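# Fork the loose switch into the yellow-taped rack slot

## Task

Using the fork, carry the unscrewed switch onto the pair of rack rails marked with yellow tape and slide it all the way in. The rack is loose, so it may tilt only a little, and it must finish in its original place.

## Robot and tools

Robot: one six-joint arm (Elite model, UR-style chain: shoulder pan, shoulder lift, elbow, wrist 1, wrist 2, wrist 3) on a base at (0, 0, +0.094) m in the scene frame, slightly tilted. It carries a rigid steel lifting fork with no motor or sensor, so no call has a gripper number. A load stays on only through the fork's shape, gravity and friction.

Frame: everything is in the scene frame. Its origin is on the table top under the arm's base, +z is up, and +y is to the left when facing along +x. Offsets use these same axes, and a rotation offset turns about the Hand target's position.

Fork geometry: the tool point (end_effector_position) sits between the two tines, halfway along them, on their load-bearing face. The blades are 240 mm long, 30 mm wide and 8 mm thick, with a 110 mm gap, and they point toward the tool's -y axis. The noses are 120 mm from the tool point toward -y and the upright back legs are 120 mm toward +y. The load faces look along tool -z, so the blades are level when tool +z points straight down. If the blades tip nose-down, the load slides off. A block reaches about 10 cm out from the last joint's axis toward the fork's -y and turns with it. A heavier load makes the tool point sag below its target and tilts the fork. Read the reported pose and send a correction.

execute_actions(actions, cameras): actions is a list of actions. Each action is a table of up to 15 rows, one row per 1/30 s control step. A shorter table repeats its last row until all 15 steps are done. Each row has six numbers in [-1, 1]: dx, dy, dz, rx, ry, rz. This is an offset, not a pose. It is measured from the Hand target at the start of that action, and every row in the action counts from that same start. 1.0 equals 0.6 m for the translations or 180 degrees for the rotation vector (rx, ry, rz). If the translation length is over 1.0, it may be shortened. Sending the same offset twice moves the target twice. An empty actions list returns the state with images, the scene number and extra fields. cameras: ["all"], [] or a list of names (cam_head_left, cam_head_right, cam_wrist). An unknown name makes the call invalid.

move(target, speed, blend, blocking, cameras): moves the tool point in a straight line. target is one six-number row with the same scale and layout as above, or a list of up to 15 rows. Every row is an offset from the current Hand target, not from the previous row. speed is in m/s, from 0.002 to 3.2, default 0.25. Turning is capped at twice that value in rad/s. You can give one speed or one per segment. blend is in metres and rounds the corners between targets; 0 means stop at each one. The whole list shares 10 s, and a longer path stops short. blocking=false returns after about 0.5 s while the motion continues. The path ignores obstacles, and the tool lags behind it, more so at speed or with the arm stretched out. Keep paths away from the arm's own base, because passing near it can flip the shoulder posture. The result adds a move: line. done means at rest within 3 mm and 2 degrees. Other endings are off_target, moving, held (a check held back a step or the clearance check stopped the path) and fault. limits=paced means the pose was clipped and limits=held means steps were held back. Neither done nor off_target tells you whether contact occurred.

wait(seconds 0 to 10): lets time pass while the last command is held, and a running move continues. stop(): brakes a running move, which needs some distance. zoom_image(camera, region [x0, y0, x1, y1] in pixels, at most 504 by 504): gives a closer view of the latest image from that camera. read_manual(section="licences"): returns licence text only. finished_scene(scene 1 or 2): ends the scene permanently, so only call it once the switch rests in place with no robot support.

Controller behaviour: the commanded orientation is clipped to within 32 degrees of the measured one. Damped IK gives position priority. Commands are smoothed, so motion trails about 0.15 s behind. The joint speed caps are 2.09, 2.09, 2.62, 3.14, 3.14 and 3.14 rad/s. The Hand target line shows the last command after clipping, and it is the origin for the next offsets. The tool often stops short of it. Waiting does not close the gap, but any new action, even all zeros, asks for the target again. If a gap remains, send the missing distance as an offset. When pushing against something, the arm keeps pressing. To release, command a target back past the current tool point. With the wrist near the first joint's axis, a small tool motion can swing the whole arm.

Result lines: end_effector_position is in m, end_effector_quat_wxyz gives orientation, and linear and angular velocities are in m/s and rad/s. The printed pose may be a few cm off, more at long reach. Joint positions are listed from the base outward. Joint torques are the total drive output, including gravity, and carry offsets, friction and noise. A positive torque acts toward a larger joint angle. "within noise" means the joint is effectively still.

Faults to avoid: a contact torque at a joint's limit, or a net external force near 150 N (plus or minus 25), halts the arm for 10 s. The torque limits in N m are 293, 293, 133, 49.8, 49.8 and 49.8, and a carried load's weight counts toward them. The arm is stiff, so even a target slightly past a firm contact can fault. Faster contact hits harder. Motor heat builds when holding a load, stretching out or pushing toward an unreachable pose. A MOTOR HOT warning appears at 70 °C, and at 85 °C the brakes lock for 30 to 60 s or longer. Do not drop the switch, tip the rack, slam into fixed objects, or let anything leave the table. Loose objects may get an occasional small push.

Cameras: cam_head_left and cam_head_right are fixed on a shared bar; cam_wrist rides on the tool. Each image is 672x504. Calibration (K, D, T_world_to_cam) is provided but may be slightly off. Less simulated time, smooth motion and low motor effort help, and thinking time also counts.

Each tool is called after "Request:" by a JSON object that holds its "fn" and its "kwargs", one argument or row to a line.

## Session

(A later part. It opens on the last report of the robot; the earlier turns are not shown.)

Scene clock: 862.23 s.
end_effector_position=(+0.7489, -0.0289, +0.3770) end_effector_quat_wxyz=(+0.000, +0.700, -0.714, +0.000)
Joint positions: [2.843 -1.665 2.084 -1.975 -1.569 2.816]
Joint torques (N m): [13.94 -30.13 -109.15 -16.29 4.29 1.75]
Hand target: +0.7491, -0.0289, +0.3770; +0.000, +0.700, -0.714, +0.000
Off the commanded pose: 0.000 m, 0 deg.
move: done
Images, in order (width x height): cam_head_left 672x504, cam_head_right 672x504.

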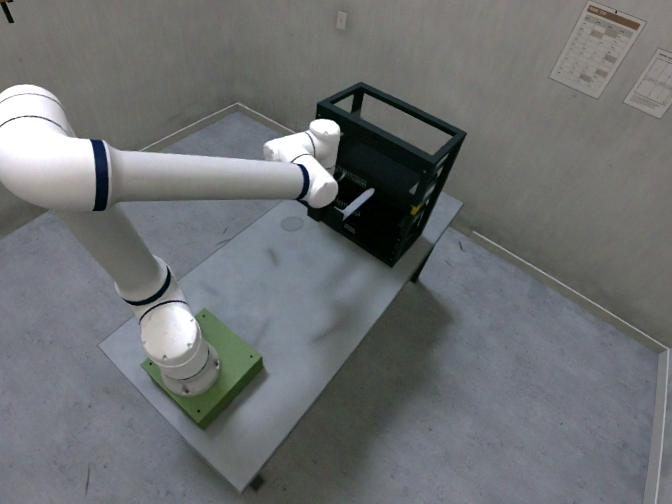

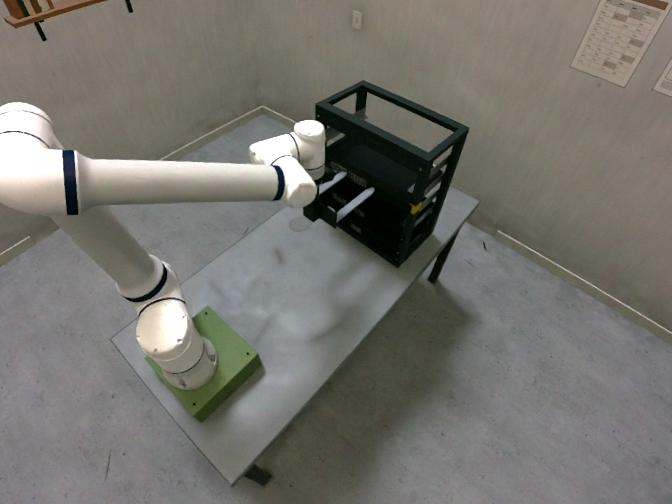

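Request:
{"fn": "move", "kwargs": {
  "target": [0.0133, -0.0003, 0, 0, 0, 0],
  "speed": 0.03
}}

Request:
{"fn": "move", "kwargs": {
  "target": [0.0033, 0, 0, 0, 0, 0],
  "speed": 0.02
}}

Request:
{"fn": "move", "kwargs": {
  "target": [0.0033, 0, 0, 0, 0, 0],
  "speed": 0.02,
  "cameras": ["cam_head_left", "cam_head_right"]
}}

Request:
{"fn": "zoom_image", "kwargs": {
  "camera": "cam_head_right",
  "region": [290, 120, 450, 240]
}}

Scene clock: 871.47 s.
end_effector_position=(+0.7568, -0.0290, +0.3770) end_effector_quat_wxyz=(+0.000, +0.700, -0.714, +0.000)
Joint positions: [2.847 -1.65 2.072 -1.977 -1.569 2.82]
Joint torques (N m): [14.45 -34.6 -108.36 -16.27 5.21 1.12]
Hand target: +0.7571, -0.0290, +0.3770; +0.000, +0.700, -0.714, +0.000
Off the commanded pose: 0.000 m, 0 deg.
move: done

Scene clock: 872.17 s.
end_effector_position=(+0.7590, -0.0290, +0.3770) end_effector_quat_wxyz=(+0.000, +0.700, -0.714, +0.000)
Joint positions: [2.848 -1.647 2.068 -1.977 -1.569 2.821]
Joint torques (N m): [14.35 -34.03 -108.58 -16.25 5.63 1.34]
Hand target: +0.7590, -0.0290, +0.3770; +0.000, +0.700, -0.714, +0.000
Off the commanded pose: 0.000 m, 0 deg.
move: done

Scene clock: 872.87 s.
end_effector_position=(+0.7609, -0.0290, +0.3770) end_effector_quat_wxyz=(+0.000, +0.700, -0.714, +0.000)
Joint positions: [2.849 -1.643 2.065 -1.978 -1.569 2.822]
Joint torques (N m): [11.85 -25.11 -114.46 -19.95 5.39 0.58]
Hand target: +0.7610, -0.0290, +0.3770; +0.000, +0.700, -0.714, +0.000
Off the commanded pose: 0.000 m, 0 deg.
move: done
Images, in order (width x height): cam_head_left 672x504, cam_head_right 672x504.

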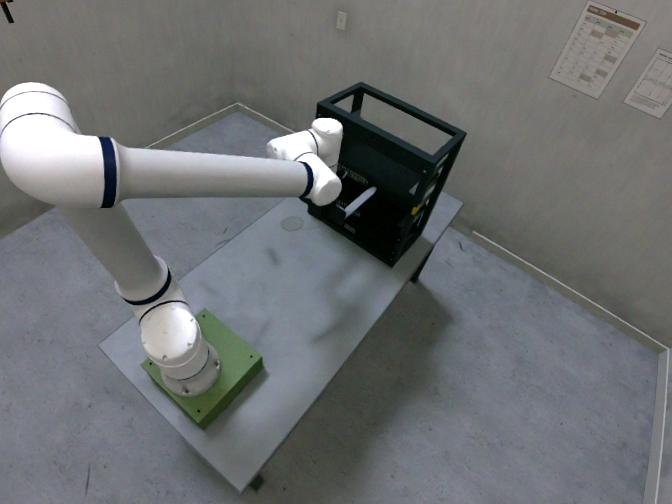

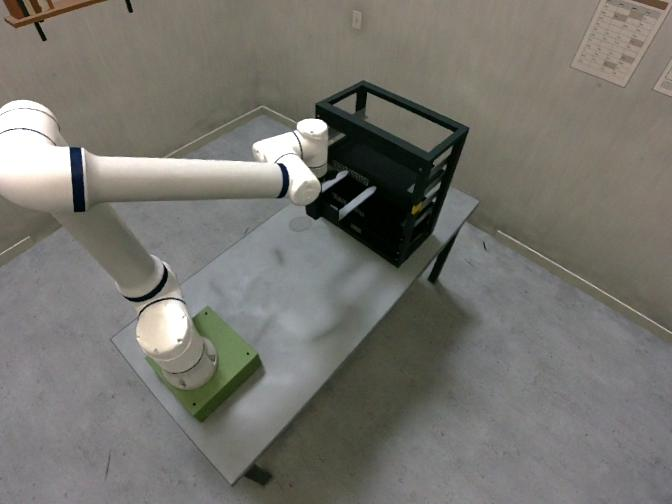

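Scaled by 3.150.

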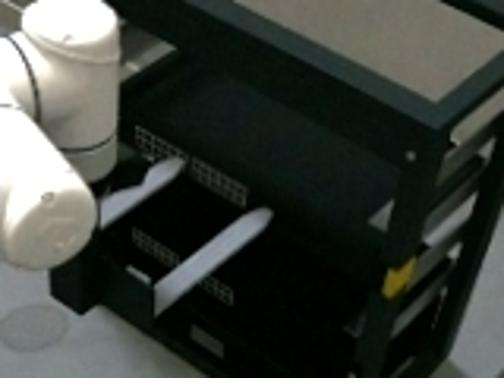

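Request:
{"fn": "move", "kwargs": {
  "target": [0.0033, 0, 0, 0, 0, 0],
  "speed": 0.02
}}

Request:
{"fn": "move", "kwargs": {
  "target": [0.0025, 0, 0, 0, 0, 0],
  "speed": 0.02
}}

Scene clock: 888.37 s.
end_effector_position=(+0.7613, -0.0290, +0.3755) end_effector_quat_wxyz=(+0.002, +0.700, -0.714, -0.002)
Joint positions: [2.85 -1.64 2.063 -1.974 -1.57 2.824]
Joint torques (N m): [-5.23 -51.94 -82.91 -8.45 0.18 0.67]
Hand target: +0.7613, -0.0290, +0.3755; +0.002, +0.700, -0.714, -0.002 (not the last commanded pose)
Off the commanded pose: 0.002 m, 0 deg.
FORCE FAULT: contact force on the arm reached its limit, and the arm stopped for 10 seconds. The contact can be on any part of the arm, not only on its tool. That time counts as 20 of the actions that you can send in this scene. The arm's remaining commands of this call were not run. The arm's target is now where it stood when the stop ended, not its last command. The arm accepts commands again.
move: fault

not run: an earlier result of this reply reported a stop or a fault. Calls in your next reply go to the robot.

Request:
{"fn": "move", "kwargs": {
  "target": [
    [-0.2355, 0.0047, 0.0, 0, -0.0018, 0],
    [-0.2355, 0.0047, 0.5413, 0, -0.0018, -0.0117],
    [0.2437, 0.0155, 0.5413, 0, -0.0018, -0.0117]
  ],
  "speed": [0.15, 0.35, 0.35],
  "blend": [0.02, 0.05, 0],
  "cameras": ["all"]
}}

Request:
{"fn": "zoom_image", "kwargs": {
  "camera": "cam_wrist",
  "region": [190, 0, 370, 230]
}}

Request:
{"fn": "zoom_image", "kwargs": {
  "camera": "cam_wrist",
  "region": [370, 0, 550, 230]
}}

Scene clock: 901.17 s.
end_effector_position=(+0.9073, -0.0197, +0.7002) end_effector_quat_wxyz=(+0.000, +0.687, -0.727, +0.000)
Joint positions: [2.933 -1.461 1.304 -1.4 -1.567 2.943]
Joint torques (N m): [9.53 -61.26 -101.84 -5.13 -2.08 3.14]
Hand target: +0.9075, -0.0197, +0.7002; +0.000, +0.687, -0.727, +0.000
Off the commanded pose: 0.000 m, 0 deg.
move: done
camera_calibration:
cam_wrist: T_world_to_cam=[[-0.0699304, -0.997189, -0.0269126, 0.0721984], [-0.93649, 0.056332, 0.34614, 0.479718], [-0.34365, 0.049409, -0.937797, 1.06385], [0, 0, 0, 1]] pos_world=[0.819893, -0.00759185, 0.83357]

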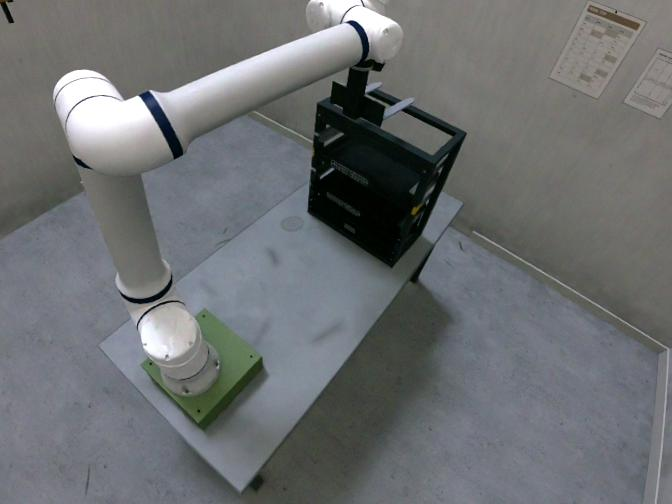

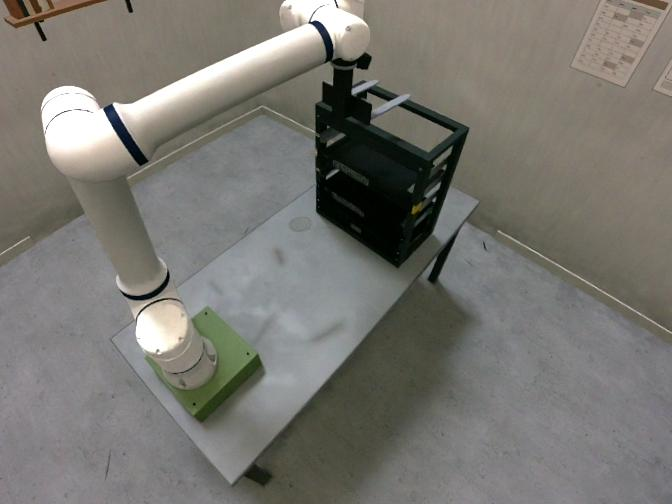

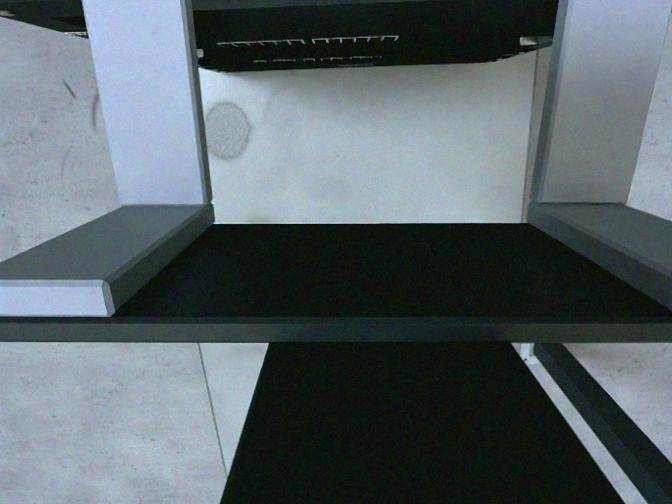

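Scaled by 2.191.

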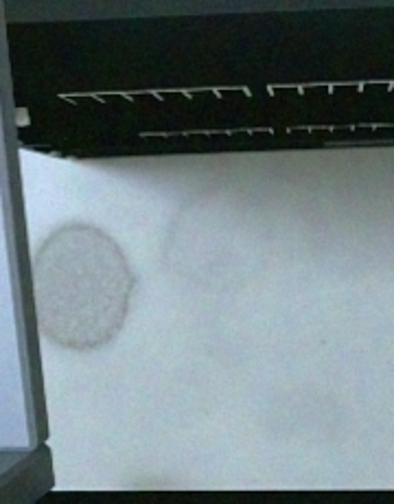

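Scaled by 2.191.

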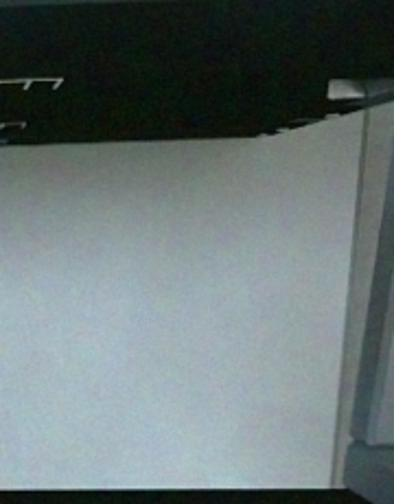

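Request:
{"fn": "move", "kwargs": {
  "target": [0.1038, 0, 0.0002, 0, 0, 0],
  "speed": 0.25,
  "cameras": ["all"]
}}

Request:
{"fn": "zoom_image", "kwargs": {
  "camera": "cam_wrist",
  "region": [0, 0, 224, 168]
}}

Request:
{"fn": "zoom_image", "kwargs": {
  "camera": "cam_wrist",
  "region": [224, 0, 448, 168]
}}

Request:
{"fn": "zoom_image", "kwargs": {
  "camera": "cam_wrist",
  "region": [448, 0, 672, 168]
}}

Scene clock: 920.33 s.
end_effector_position=(+0.9696, -0.0197, +0.7004) end_effector_quat_wxyz=(+0.000, +0.687, -0.727, +0.000)
Joint positions: [2.952 -1.353 1.177 -1.382 -1.567 2.963]
Joint torques (N m): [10.06 -70.04 -100.28 -5.28 -1.15 3.3]
Hand target: +0.9698, -0.0197, +0.7004; +0.000, +0.687, -0.727, +0.000
Off the commanded pose: 0.000 m, 0 deg.
move: done
camera_calibration:
cam_wrist: T_world_to_cam=[[-0.0699638, -0.997184, -0.0270065, 0.0766654], [-0.936488, 0.0563307, 0.346145, 0.538021], [-0.343649, 0.0495089, -0.937792, 1.08535], [0, 0, 0, 1]] pos_world=[0.882193, -0.007592, 0.833669]

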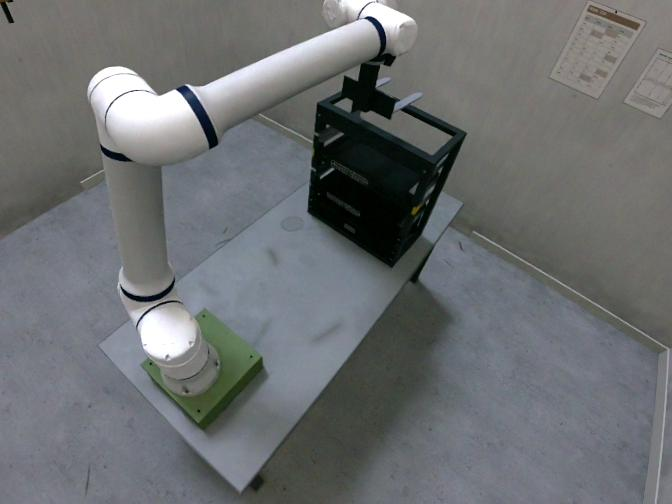

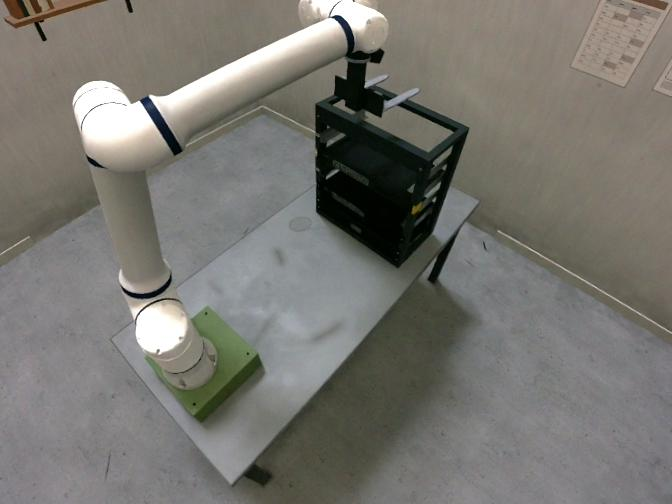

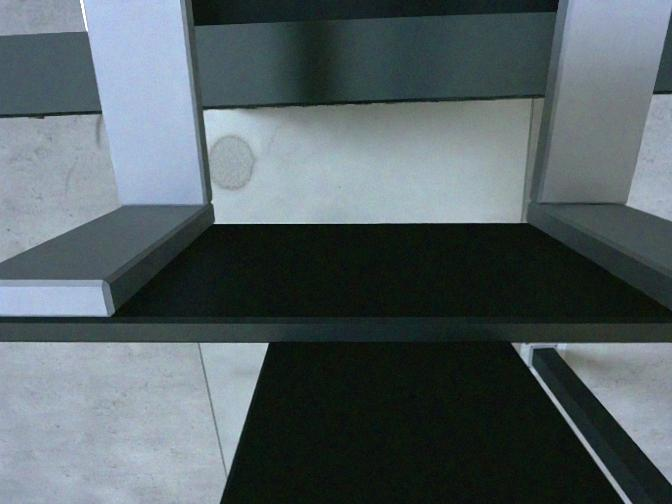

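Scaled by 2.250.

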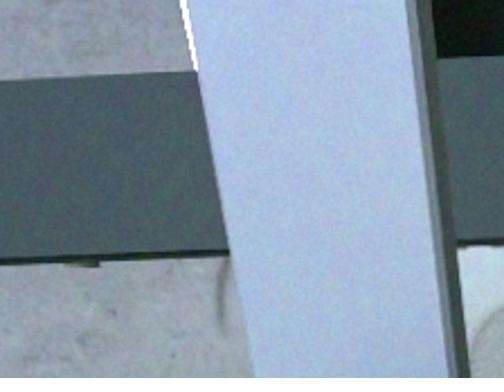

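Scaled by 2.250.

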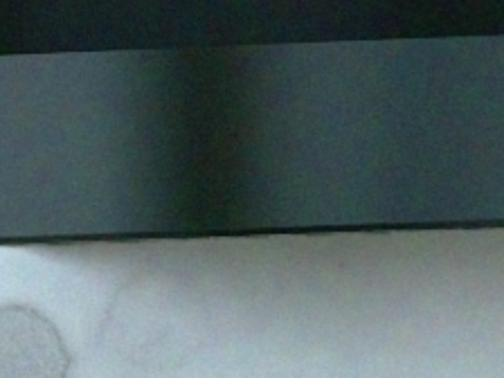

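Scaled by 2.250.

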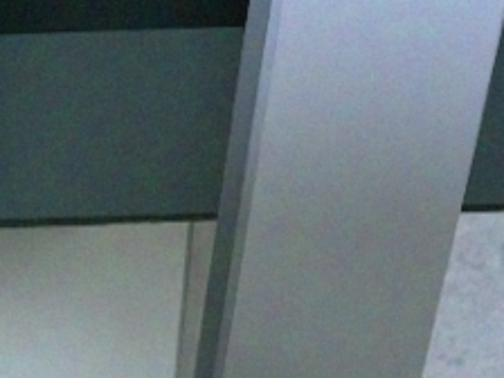

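Request:
{"fn": "move", "kwargs": {
  "target": [
    [-0.55, 0, 0, 0, 0, 0],
    [-0.55, -0.35, 0, 0, 0, 0.25]
  ],
  "speed": 0.35,
  "blend": [0.08, 0]
}}

Request:
{"fn": "zoom_image", "kwargs": {
  "camera": "cam_head_right",
  "region": [370, 120, 480, 280]
}}

Scene clock: 962.40 s.
end_effector_position=(+0.6398, -0.2296, +0.7004) end_effector_quat_wxyz=(+0.000, +0.913, -0.409, +0.000)
Joint positions: [2.35 -1.687 1.528 -1.397 -1.576 1.575]
Joint torques (N m): [-20.49 -35.63 -99.88 -8.06 3.37 -1.75]
Hand target: +0.6398, -0.2297, +0.7004; +0.000, +0.913, -0.409, +0.000
Off the commanded pose: 0.000 m, 0 deg.
move: done

Scaled by 3.150.
This view is cut from an older image: the scene may have changed since it was taken.

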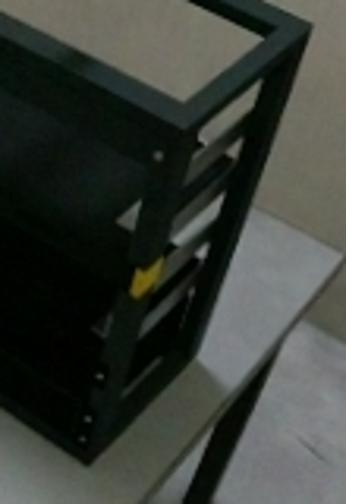

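Request:
{"fn": "move", "kwargs": {
  "target": [
    [-0.033, -0.45, -0.5, 0, 0, 0.2617],
    [0.392, -0.4838, -0.7607, 0, 0, 0.2617]
  ],
  "speed": 0.3,
  "blend": [0.06, 0],
  "cameras": ["all"]
}}

Request:
{"fn": "zoom_image", "kwargs": {
  "camera": "cam_head_right",
  "region": [350, 130, 510, 330]
}}

Request:
{"fn": "zoom_image", "kwargs": {
  "camera": "cam_head_left",
  "region": [350, 130, 510, 330]
}}

Scene clock: 971.63 s.
end_effector_position=(+0.8748, -0.5200, +0.2440) end_effector_quat_wxyz=(+0.000, +1.000, -0.010, +0.000)
Joint positions: [2.373 -0.782 1.131 -1.905 -1.576 0.776]
Joint torques (N m): [11.36 -121.29 -94.79 -2.47 -1.47 3.37]
Hand target: +0.8750, -0.5200, +0.2439; +0.000, +1.000, -0.010, +0.000
Off the commanded pose: 0.000 m, 0 deg.
move: done
camera_calibration:
cam_wrist: T_world_to_cam=[[0.999085, -0.0332333, -0.026927, -0.875196], [-0.0218651, -0.937883, 0.346263, -0.681694], [-0.0367618, -0.345357, -0.937751, 0.175836], [0, 0, 0, 1]] pos_world=[0.865954, -0.607709, 0.37737]

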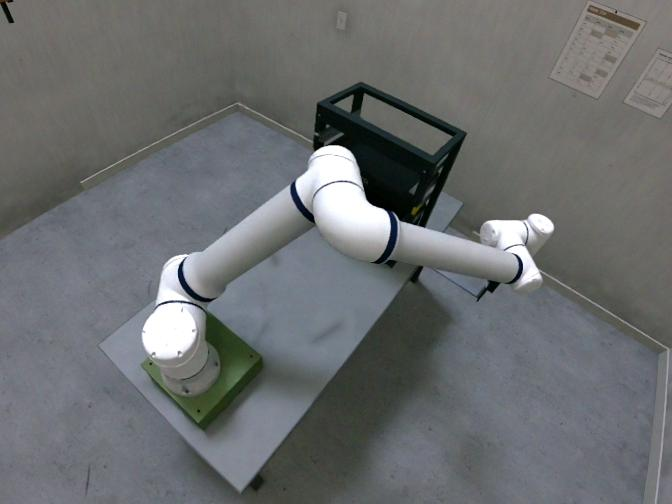

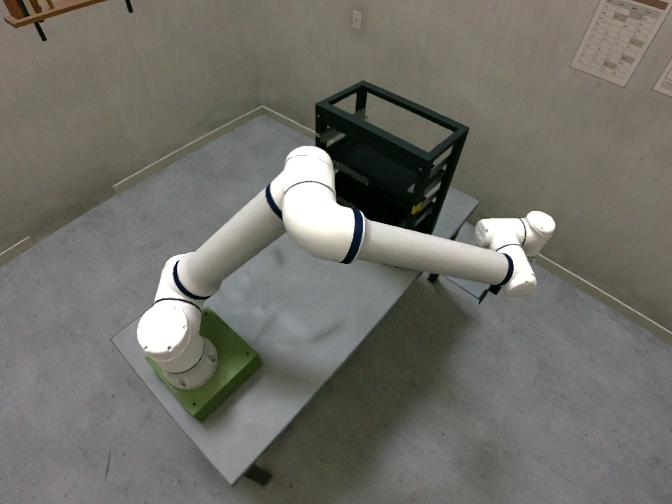

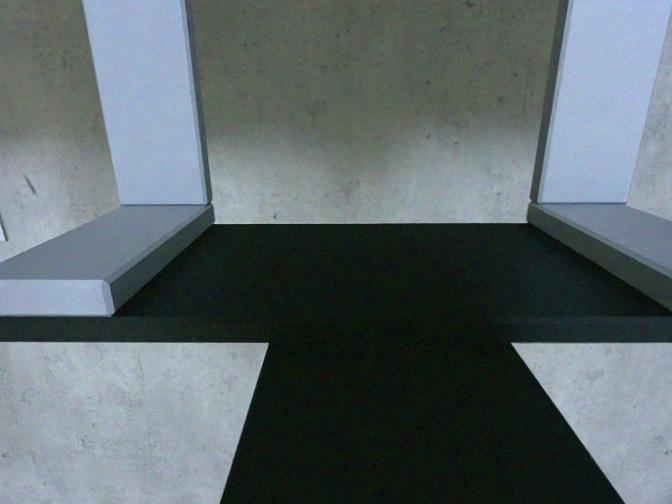

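Scaled by 2.520.

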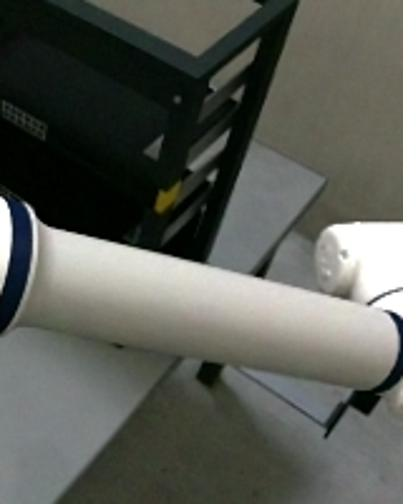

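Scaled by 2.520.

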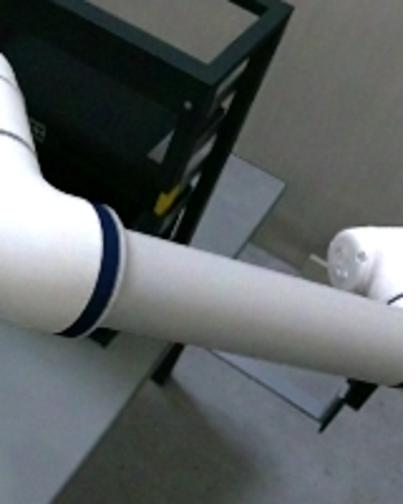

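Request:
{"fn": "move", "kwargs": {
  "target": [0, 0.3333, 0, 0, 0, 0],
  "speed": 0.08,
  "cameras": ["all"]
}}

Request:
{"fn": "zoom_image", "kwargs": {
  "camera": "cam_head_right",
  "region": [350, 130, 510, 330]
}}

Request:
{"fn": "zoom_image", "kwargs": {
  "camera": "cam_head_left",
  "region": [350, 130, 510, 330]
}}

Scene clock: 984.07 s.
end_effector_position=(+0.8750, -0.3203, +0.2439) end_effector_quat_wxyz=(+0.000, +1.000, -0.010, +0.000)
Joint positions: [2.515 -0.955 1.431 -2.033 -1.573 0.918]
Joint torques (N m): [9.64 -131.65 -66.29 -7.58 2.69 3.21]
Hand target: +0.8750, -0.3200, +0.2439; +0.000, +1.000, -0.010, +0.000
Off the commanded pose: 0.000 m, 0 deg.
move: done
camera_calibration:
cam_wrist: T_world_to_cam=[[0.999085, -0.033233, -0.0269301, -0.868664], [-0.0218672, -0.937915, 0.346175, -0.494434], [-0.0367626, -0.345269, -0.937783, 0.244728], [0, 0, 0, 1]] pos_world=[0.866054, -0.408109, 0.37727]

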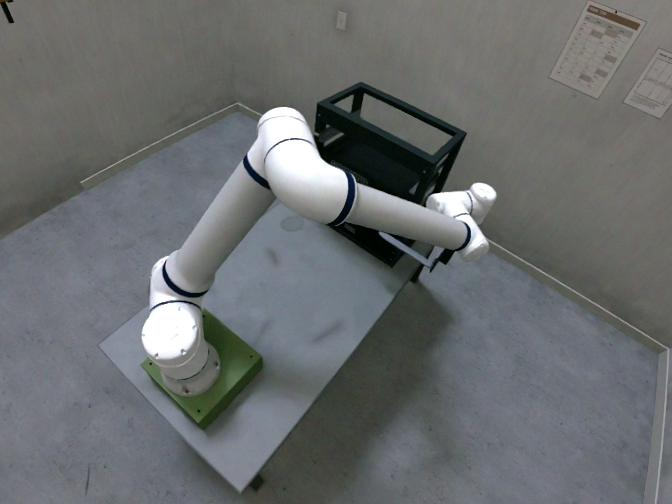

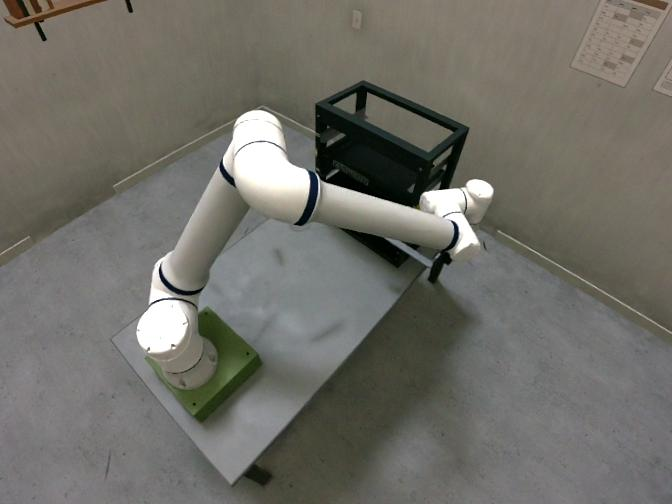

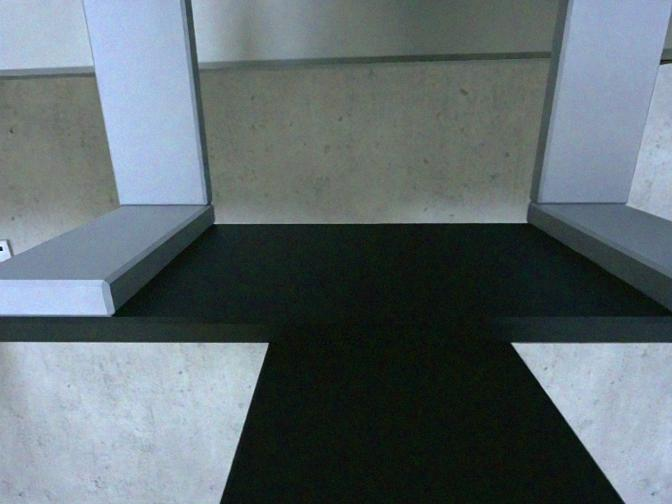

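Scaled by 2.520.

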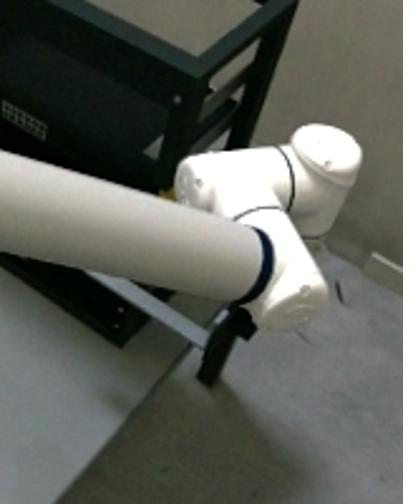

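Scaled by 2.520.

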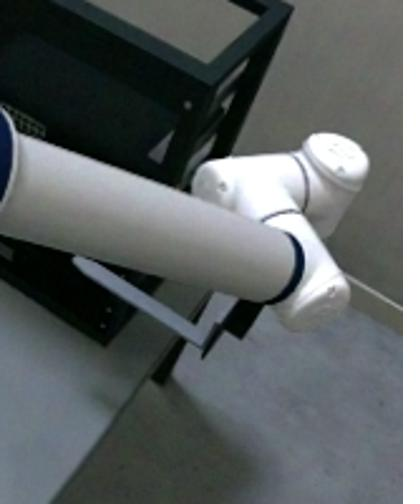

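Request:
{"fn": "move", "kwargs": {
  "target": [-0.01, 0, 0, 0, 0, 0],
  "speed": 0.03
}}

Request:
{"fn": "move", "kwargs": {
  "target": [-0.005, 0, 0, 0, 0, 0],
  "speed": 0.02
}}

Request:
{"fn": "move", "kwargs": {
  "target": [-0.005, 0, 0, 0, 0, 0],
  "speed": 0.02
}}

Scene clock: 987.87 s.
end_effector_position=(+0.8691, -0.3200, +0.2439) end_effector_quat_wxyz=(+0.000, +1.000, -0.010, +0.000)
Joint positions: [2.512 -0.962 1.444 -2.038 -1.573 0.915]
Joint torques (N m): [-23.25 -130.91 -66.17 -7.89 0.11 -2.04]
Hand target: +0.8690, -0.3200, +0.2439; +0.000, +1.000, -0.010, +0.000
Off the commanded pose: 0.000 m, 0 deg.
move: done

Scene clock: 988.57 s.
end_effector_position=(+0.8661, -0.3200, +0.2439) end_effector_quat_wxyz=(+0.000, +1.000, -0.010, +0.000)
Joint positions: [2.51 -0.966 1.451 -2.041 -1.574 0.913]
Joint torques (N m): [-23.29 -130.24 -66.04 -7.75 -0.55 -2.36]
Hand target: +0.8660, -0.3200, +0.2439; +0.000, +1.000, -0.010, +0.000
Off the commanded pose: 0.000 m, 0 deg.
move: done

Scene clock: 989.27 s.
end_effector_position=(+0.8631, -0.3200, +0.2439) end_effector_quat_wxyz=(+0.000, +1.000, -0.010, +0.000)
Joint positions: [2.508 -0.97 1.458 -2.043 -1.574 0.911]
Joint torques (N m): [-21.56 -131 -66.41 -7.75 -0.8 -2.32]
Hand target: +0.8630, -0.3200, +0.2439; +0.000, +1.000, -0.010, +0.000
Off the commanded pose: 0.000 m, 0 deg.
move: done

Request:
{"fn": "move", "kwargs": {
  "target": [-0.0033, 0, 0, 0, 0, 0],
  "speed": 0.015
}}

Request:
{"fn": "move", "kwargs": {
  "target": [-0.0033, 0, 0, 0, 0, 0],
  "speed": 0.015
}}

Request:
{"fn": "move", "kwargs": {
  "target": [-0.0033, 0, 0, 0, 0, 0],
  "speed": 0.015
}}

Scene clock: 992.50 s.
end_effector_position=(+0.8611, -0.3200, +0.2439) end_effector_quat_wxyz=(+0.000, +1.000, -0.010, +0.000)
Joint positions: [2.507 -0.973 1.462 -2.045 -1.574 0.91]
Joint torques (N m): [-21.28 -130.76 -64.47 -7.82 -1.11 -2.11]
Hand target: +0.8610, -0.3200, +0.2439; +0.000, +1.000, -0.010, +0.000
Off the commanded pose: 0.000 m, 0 deg.
move: done

Scene clock: 993.20 s.
end_effector_position=(+0.8592, -0.3200, +0.2440) end_effector_quat_wxyz=(+0.000, +1.000, -0.010, +0.000)
Joint positions: [2.505 -0.975 1.466 -2.047 -1.574 0.908]
Joint torques (N m): [-24.32 -131 -61.58 -5.58 -1.27 -3.17]
Hand target: +0.8590, -0.3200, +0.2439; +0.000, +1.000, -0.010, +0.000
Off the commanded pose: 0.000 m, 0 deg.
move: done

Scene clock: 993.90 s.
end_effector_position=(+0.8572, -0.3200, +0.2440) end_effector_quat_wxyz=(+0.000, +1.000, -0.010, +0.000)
Joint positions: [2.504 -0.978 1.47 -2.049 -1.573 0.907]
Joint torques (N m): [-45.88 -140.53 -28.19 16.4 -14.04 -18.82]
Hand target: +0.8570, -0.3200, +0.2439; +0.000, +1.000, -0.010, +0.000
Off the commanded pose: 0.000 m, 0 deg.
move: done

Request:
{"fn": "move", "kwargs": {
  "target": [-0.0013, 0, 0, 0, 0, 0],
  "speed": 0.01
}}

Request:
{"fn": "move", "kwargs": {
  "target": [-0.0013, 0, 0, 0, 0, 0],
  "speed": 0.01
}}

Scene clock: 999.70 s.
end_effector_position=(+0.8563, -0.3200, +0.2439) end_effector_quat_wxyz=(+0.000, +1.000, -0.010, +0.000)
Joint positions: [2.503 -0.979 1.472 -2.049 -1.574 0.906]
Joint torques (N m): [-54.82 -139.17 -25.93 13.29 -14.12 -17.43]
Hand target: +0.8562, -0.3200, +0.2439; +0.000, +1.000, -0.010, +0.000
Off the commanded pose: 0.000 m, 0 deg.
move: done

Scene clock: 1000.40 s.
end_effector_position=(+0.8555, -0.3200, +0.2439) end_effector_quat_wxyz=(+0.000, +1.000, -0.010, +0.000)
Joint positions: [2.503 -0.98 1.474 -2.05 -1.574 0.906]
Joint torques (N m): [-56.59 -139.39 -27.55 11.95 -17.22 -16.84]
Hand target: +0.8555, -0.3200, +0.2439; +0.000, +1.000, -0.010, +0.000
Off the commanded pose: 0.000 m, 0 deg.
move: done

Request:
{"fn": "move", "kwargs": {
  "target": [-0.0133, 0, 0, 0, 0, 0],
  "speed": 0.015,
  "cameras": ["cam_head_left", "cam_head_right"]
}}

Scene clock: 1005.97 s.
end_effector_position=(+0.8477, -0.3200, +0.2440) end_effector_quat_wxyz=(+0.000, +1.000, -0.010, +0.000)
Joint positions: [2.498 -0.99 1.491 -2.057 -1.574 0.901]
Joint torques (N m): [-62.05 -129.35 -25.49 10.1 -19.45 -20.24]
Hand target: +0.8475, -0.3200, +0.2439; +0.000, +1.000, -0.010, +0.000
Off the commanded pose: 0.000 m, 0 deg.
move: done
Images, in order (width x height): cam_head_left 672x504, cam_head_right 672x504.

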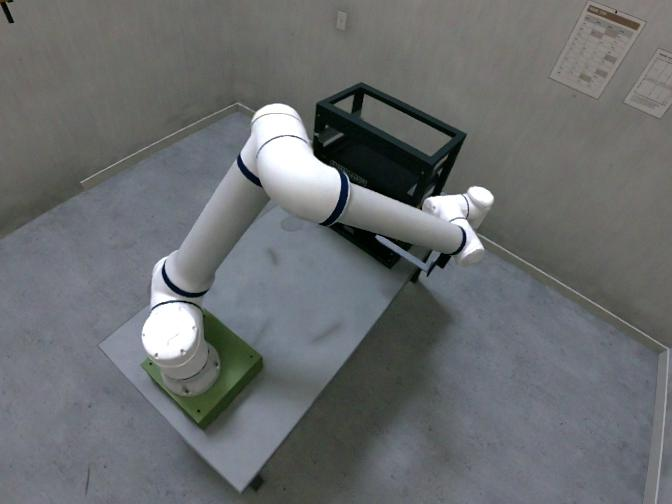

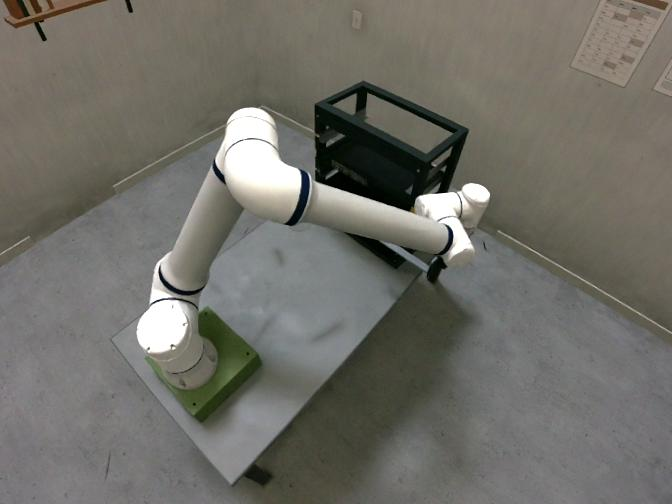

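Request:
{"fn": "zoom_image", "kwargs": {
  "camera": "cam_head_left",
  "region": [270, 70, 470, 280]
}}

Request:
{"fn": "zoom_image", "kwargs": {
  "camera": "cam_head_right",
  "region": [270, 70, 470, 280]
}}

Scaled by 2.400.

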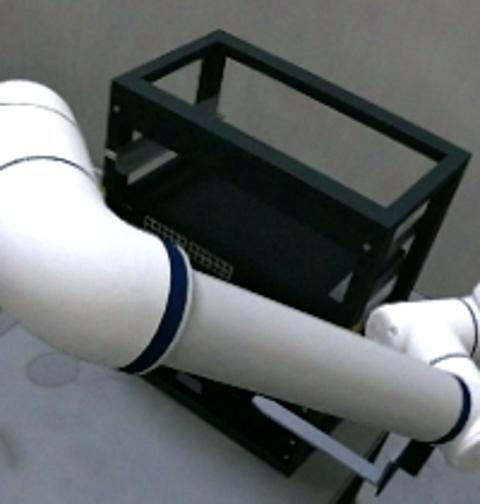

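Scaled by 2.400.

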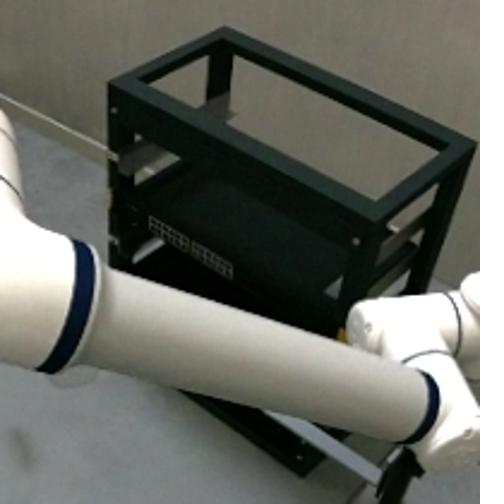

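Request:
{"fn": "move", "kwargs": {
  "target": [-0.0108, 0, 0, 0, 0, 0],
  "speed": 0.015
}}

Scene clock: 1017.63 s.
end_effector_position=(+0.8412, -0.3200, +0.2440) end_effector_quat_wxyz=(+0.000, +1.000, -0.010, +0.000)
Joint positions: [2.493 -0.999 1.504 -2.062 -1.574 0.896]
Joint torques (N m): [-57.66 -126.5 -22.11 11.39 -18.74 -20.34]
Hand target: +0.8410, -0.3200, +0.2439; +0.000, +1.000, -0.010, +0.000
Off the commanded pose: 0.000 m, 0 deg.
move: done

Request:
{"fn": "move", "kwargs": {
  "target": [
    [0.035, 0, 0, 0, 0, 0],
    [0.045, -0.3333, 0, 0, 0, 0]
  ],
  "speed": [0.05, 0.15],
  "blend": [0.003, 0],
  "cameras": ["cam_head_left", "cam_head_right"]
}}

Scene clock: 1035.07 s.
end_effector_position=(+0.8680, -0.5198, +0.2439) end_effector_quat_wxyz=(+0.000, +1.000, -0.010, +0.000)
Joint positions: [2.369 -0.792 1.148 -1.913 -1.576 0.772]
Joint torques (N m): [-21.18 -119.4 -94.98 -2.49 -1.57 -2.23]
Hand target: +0.8680, -0.5200, +0.2439; +0.000, +1.000, -0.010, +0.000
Off the commanded pose: 0.000 m, 0 deg.
move: done
Images, in order (width x height): cam_head_left 672x504, cam_head_right 672x504.

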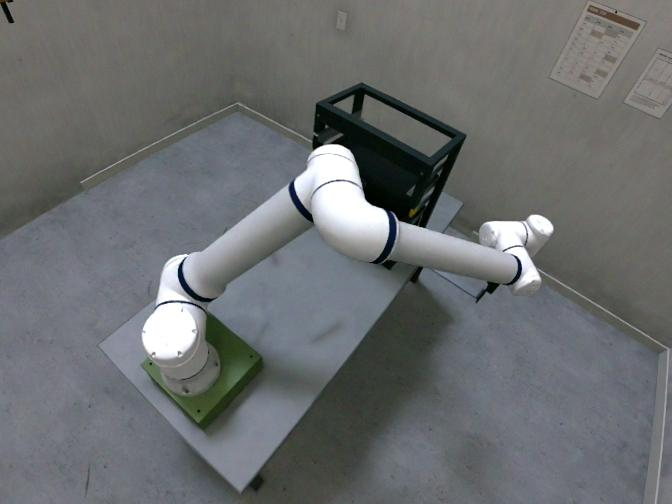

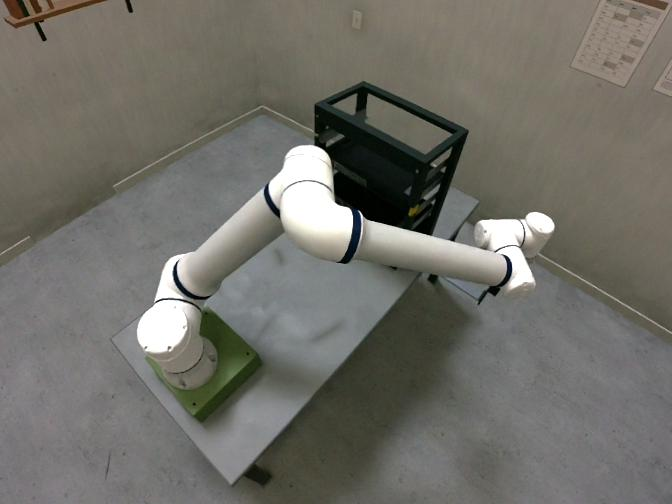

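Request:
{"fn": "move", "kwargs": {
  "target": [
    [0.1317, 0, 0, 0, 0, 0],
    [0.1317, 0.19, 0, 0, 0, 0]
  ],
  "speed": [0.15, 0.1],
  "blend": [0.02, 0],
  "cameras": ["cam_head_left", "cam_head_right"]
}}

Request:
{"fn": "zoom_image", "kwargs": {
  "camera": "cam_head_right",
  "region": [350, 130, 510, 330]
}}

Request:
{"fn": "zoom_image", "kwargs": {
  "camera": "cam_head_left",
  "region": [350, 130, 510, 330]
}}

Scene clock: 1046.93 s.
end_effector_position=(+0.9470, -0.4062, +0.2439) end_effector_quat_wxyz=(+0.000, +1.000, -0.010, +0.000)
Joint positions: [2.495 -0.788 1.142 -1.91 -1.574 0.898]
Joint torques (N m): [9.74 -148.26 -69.22 -8 2.71 3.3]
Hand target: +0.9470, -0.4060, +0.2439; +0.000, +1.000, -0.010, +0.000
Off the commanded pose: 0.000 m, 0 deg.
move: done
Images, in order (width x height): cam_head_left 672x504, cam_head_right 672x504.

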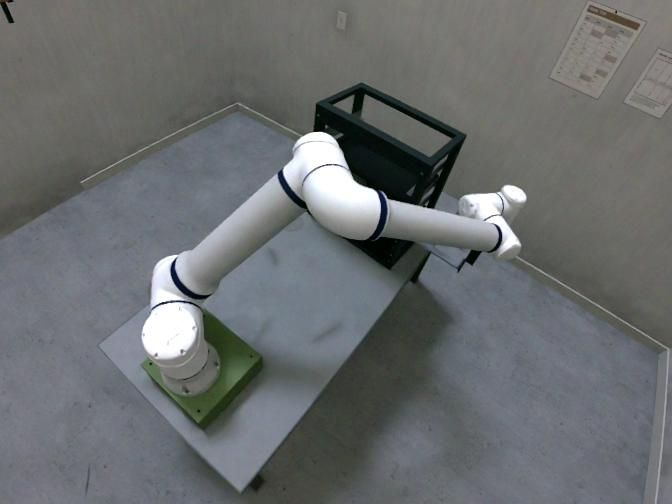

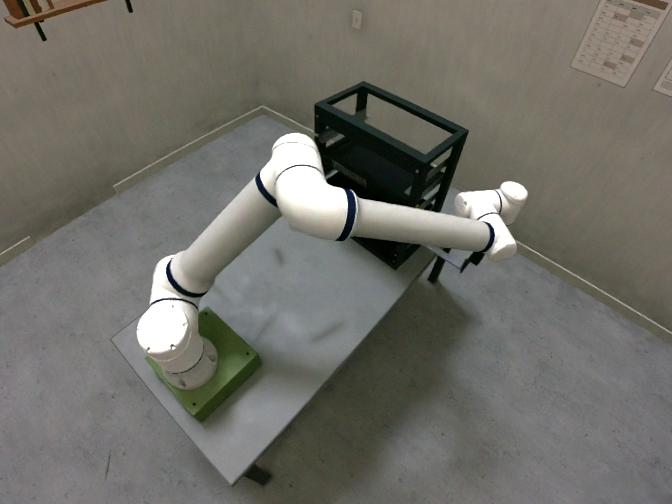

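Scaled by 2.520.

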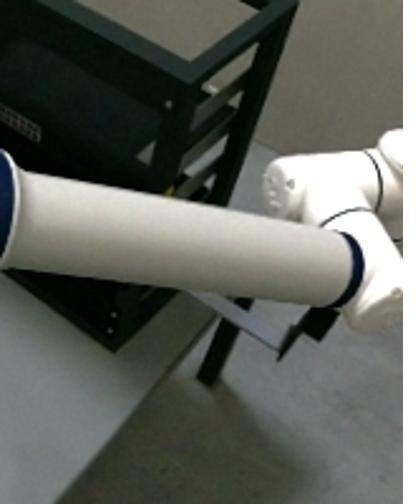

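Scaled by 2.520.

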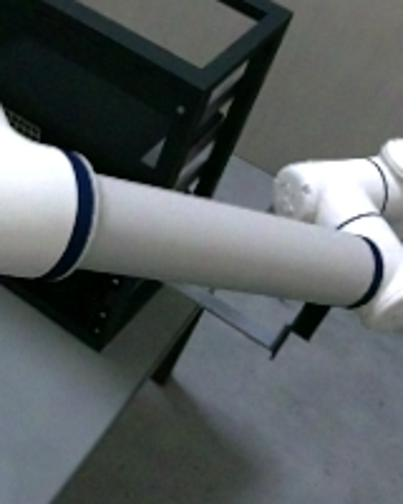

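Request:
{"fn": "move", "kwargs": {
  "target": [0, 0.005, 0, 0, 0, 0],
  "speed": 0.02
}}

Request:
{"fn": "move", "kwargs": {
  "target": [0, 0.005, 0, 0, 0, 0],
  "speed": 0.02
}}

Request:
{"fn": "move", "kwargs": {
  "target": [0, 0.0033, 0, 0, 0, 0],
  "speed": 0.015
}}

Request:
{"fn": "move", "kwargs": {
  "target": [0, 0.0033, 0, 0, 0, 0],
  "speed": 0.015
}}

Scene clock: 1051.27 s.
end_effector_position=(+0.9470, -0.4036, +0.2441) end_effector_quat_wxyz=(+0.000, +1.000, -0.010, +0.000)
Joint positions: [2.497 -0.791 1.147 -1.912 -1.574 0.9]
Joint torques (N m): [78.36 -139.61 -28.82 9.3 16.89 6.65]
Hand target: +0.9470, -0.4030, +0.2439; +0.000, +1.000, -0.010, +0.000
Off the commanded pose: 0.001 m, 0 deg.
move: done

Scene clock: 1061.57 s.
end_effector_position=(+0.9468, -0.4052, +0.2444) end_effector_quat_wxyz=(+0.003, +1.000, -0.011, +0.000)
Joint positions: [2.496 -0.792 1.147 -1.915 -1.577 0.9]
Joint torques (N m): [-6.09 -134.13 -81.59 -4.79 1.4 0.49]
Hand target: +0.9468, -0.4052, +0.2444; +0.003, +1.000, -0.011, +0.000 (not the last commanded pose)
Off the commanded pose: 0.005 m, 0 deg.
FORCE FAULT: contact force on the arm reached its limit, and the arm stopped for 10 seconds. The contact can be on any part of the arm, not only on its tool. That time counts as 20 of the actions that you can send in this scene. The arm's remaining commands of this call were not run. The arm's target is now where it stood when the stop ended, not its last command. The arm accepts commands again.
move: fault

not run: an earlier result of this reply reported a stop or a fault. Calls in your next reply go to the robot.

not run: an earlier result of this reply reported a stop or a fault. Calls in your next reply go to the robot.

Request:
{"fn": "move", "kwargs": {
  "target": [
    [0, -0.2, 0, 0, 0, 0],
    [-0.478, -0.2, 0.426, 0, 0, -0.25]
  ],
  "speed": [0.12, 0.35],
  "blend": [0.03, 0]
}}

Scene clock: 1075.87 s.
end_effector_position=(+0.6602, -0.5252, +0.4998) end_effector_quat_wxyz=(+0.002, +0.920, -0.392, -0.001)
Joint positions: [2.133 -1.33 1.503 -1.733 -1.583 1.322]
Joint torques (N m): [-21.52 -100.13 -74.32 -3.25 0.32 3.26]
Hand target: +0.6600, -0.5252, +0.5000; +0.002, +0.920, -0.392, -0.001
Off the commanded pose: 0.000 m, 0 deg.
move: done

Request:
{"fn": "move", "kwargs": {
  "target": [
    [-0.0667, 0.35, 0.3333, 0.0009, -0.0011, -0.2616],
    [0.1, 0.75, 0.3338, 0.0009, -0.0011, -0.2616]
  ],
  "speed": 0.4,
  "blend": [0.08, 0]
}}

Scene clock: 1082.93 s.
end_effector_position=(+0.7200, -0.0753, +0.7003) end_effector_quat_wxyz=(+0.000, +0.686, -0.727, -0.001)
Joint positions: [2.756 -1.767 1.591 -1.379 -1.57 2.768]
Joint torques (N m): [11.64 -27.89 -100.85 -10.19 -1.82 3.3]
Hand target: +0.7200, -0.0752, +0.7003; +0.000, +0.686, -0.727, -0.001
Off the commanded pose: 0.000 m, 0 deg.
move: done


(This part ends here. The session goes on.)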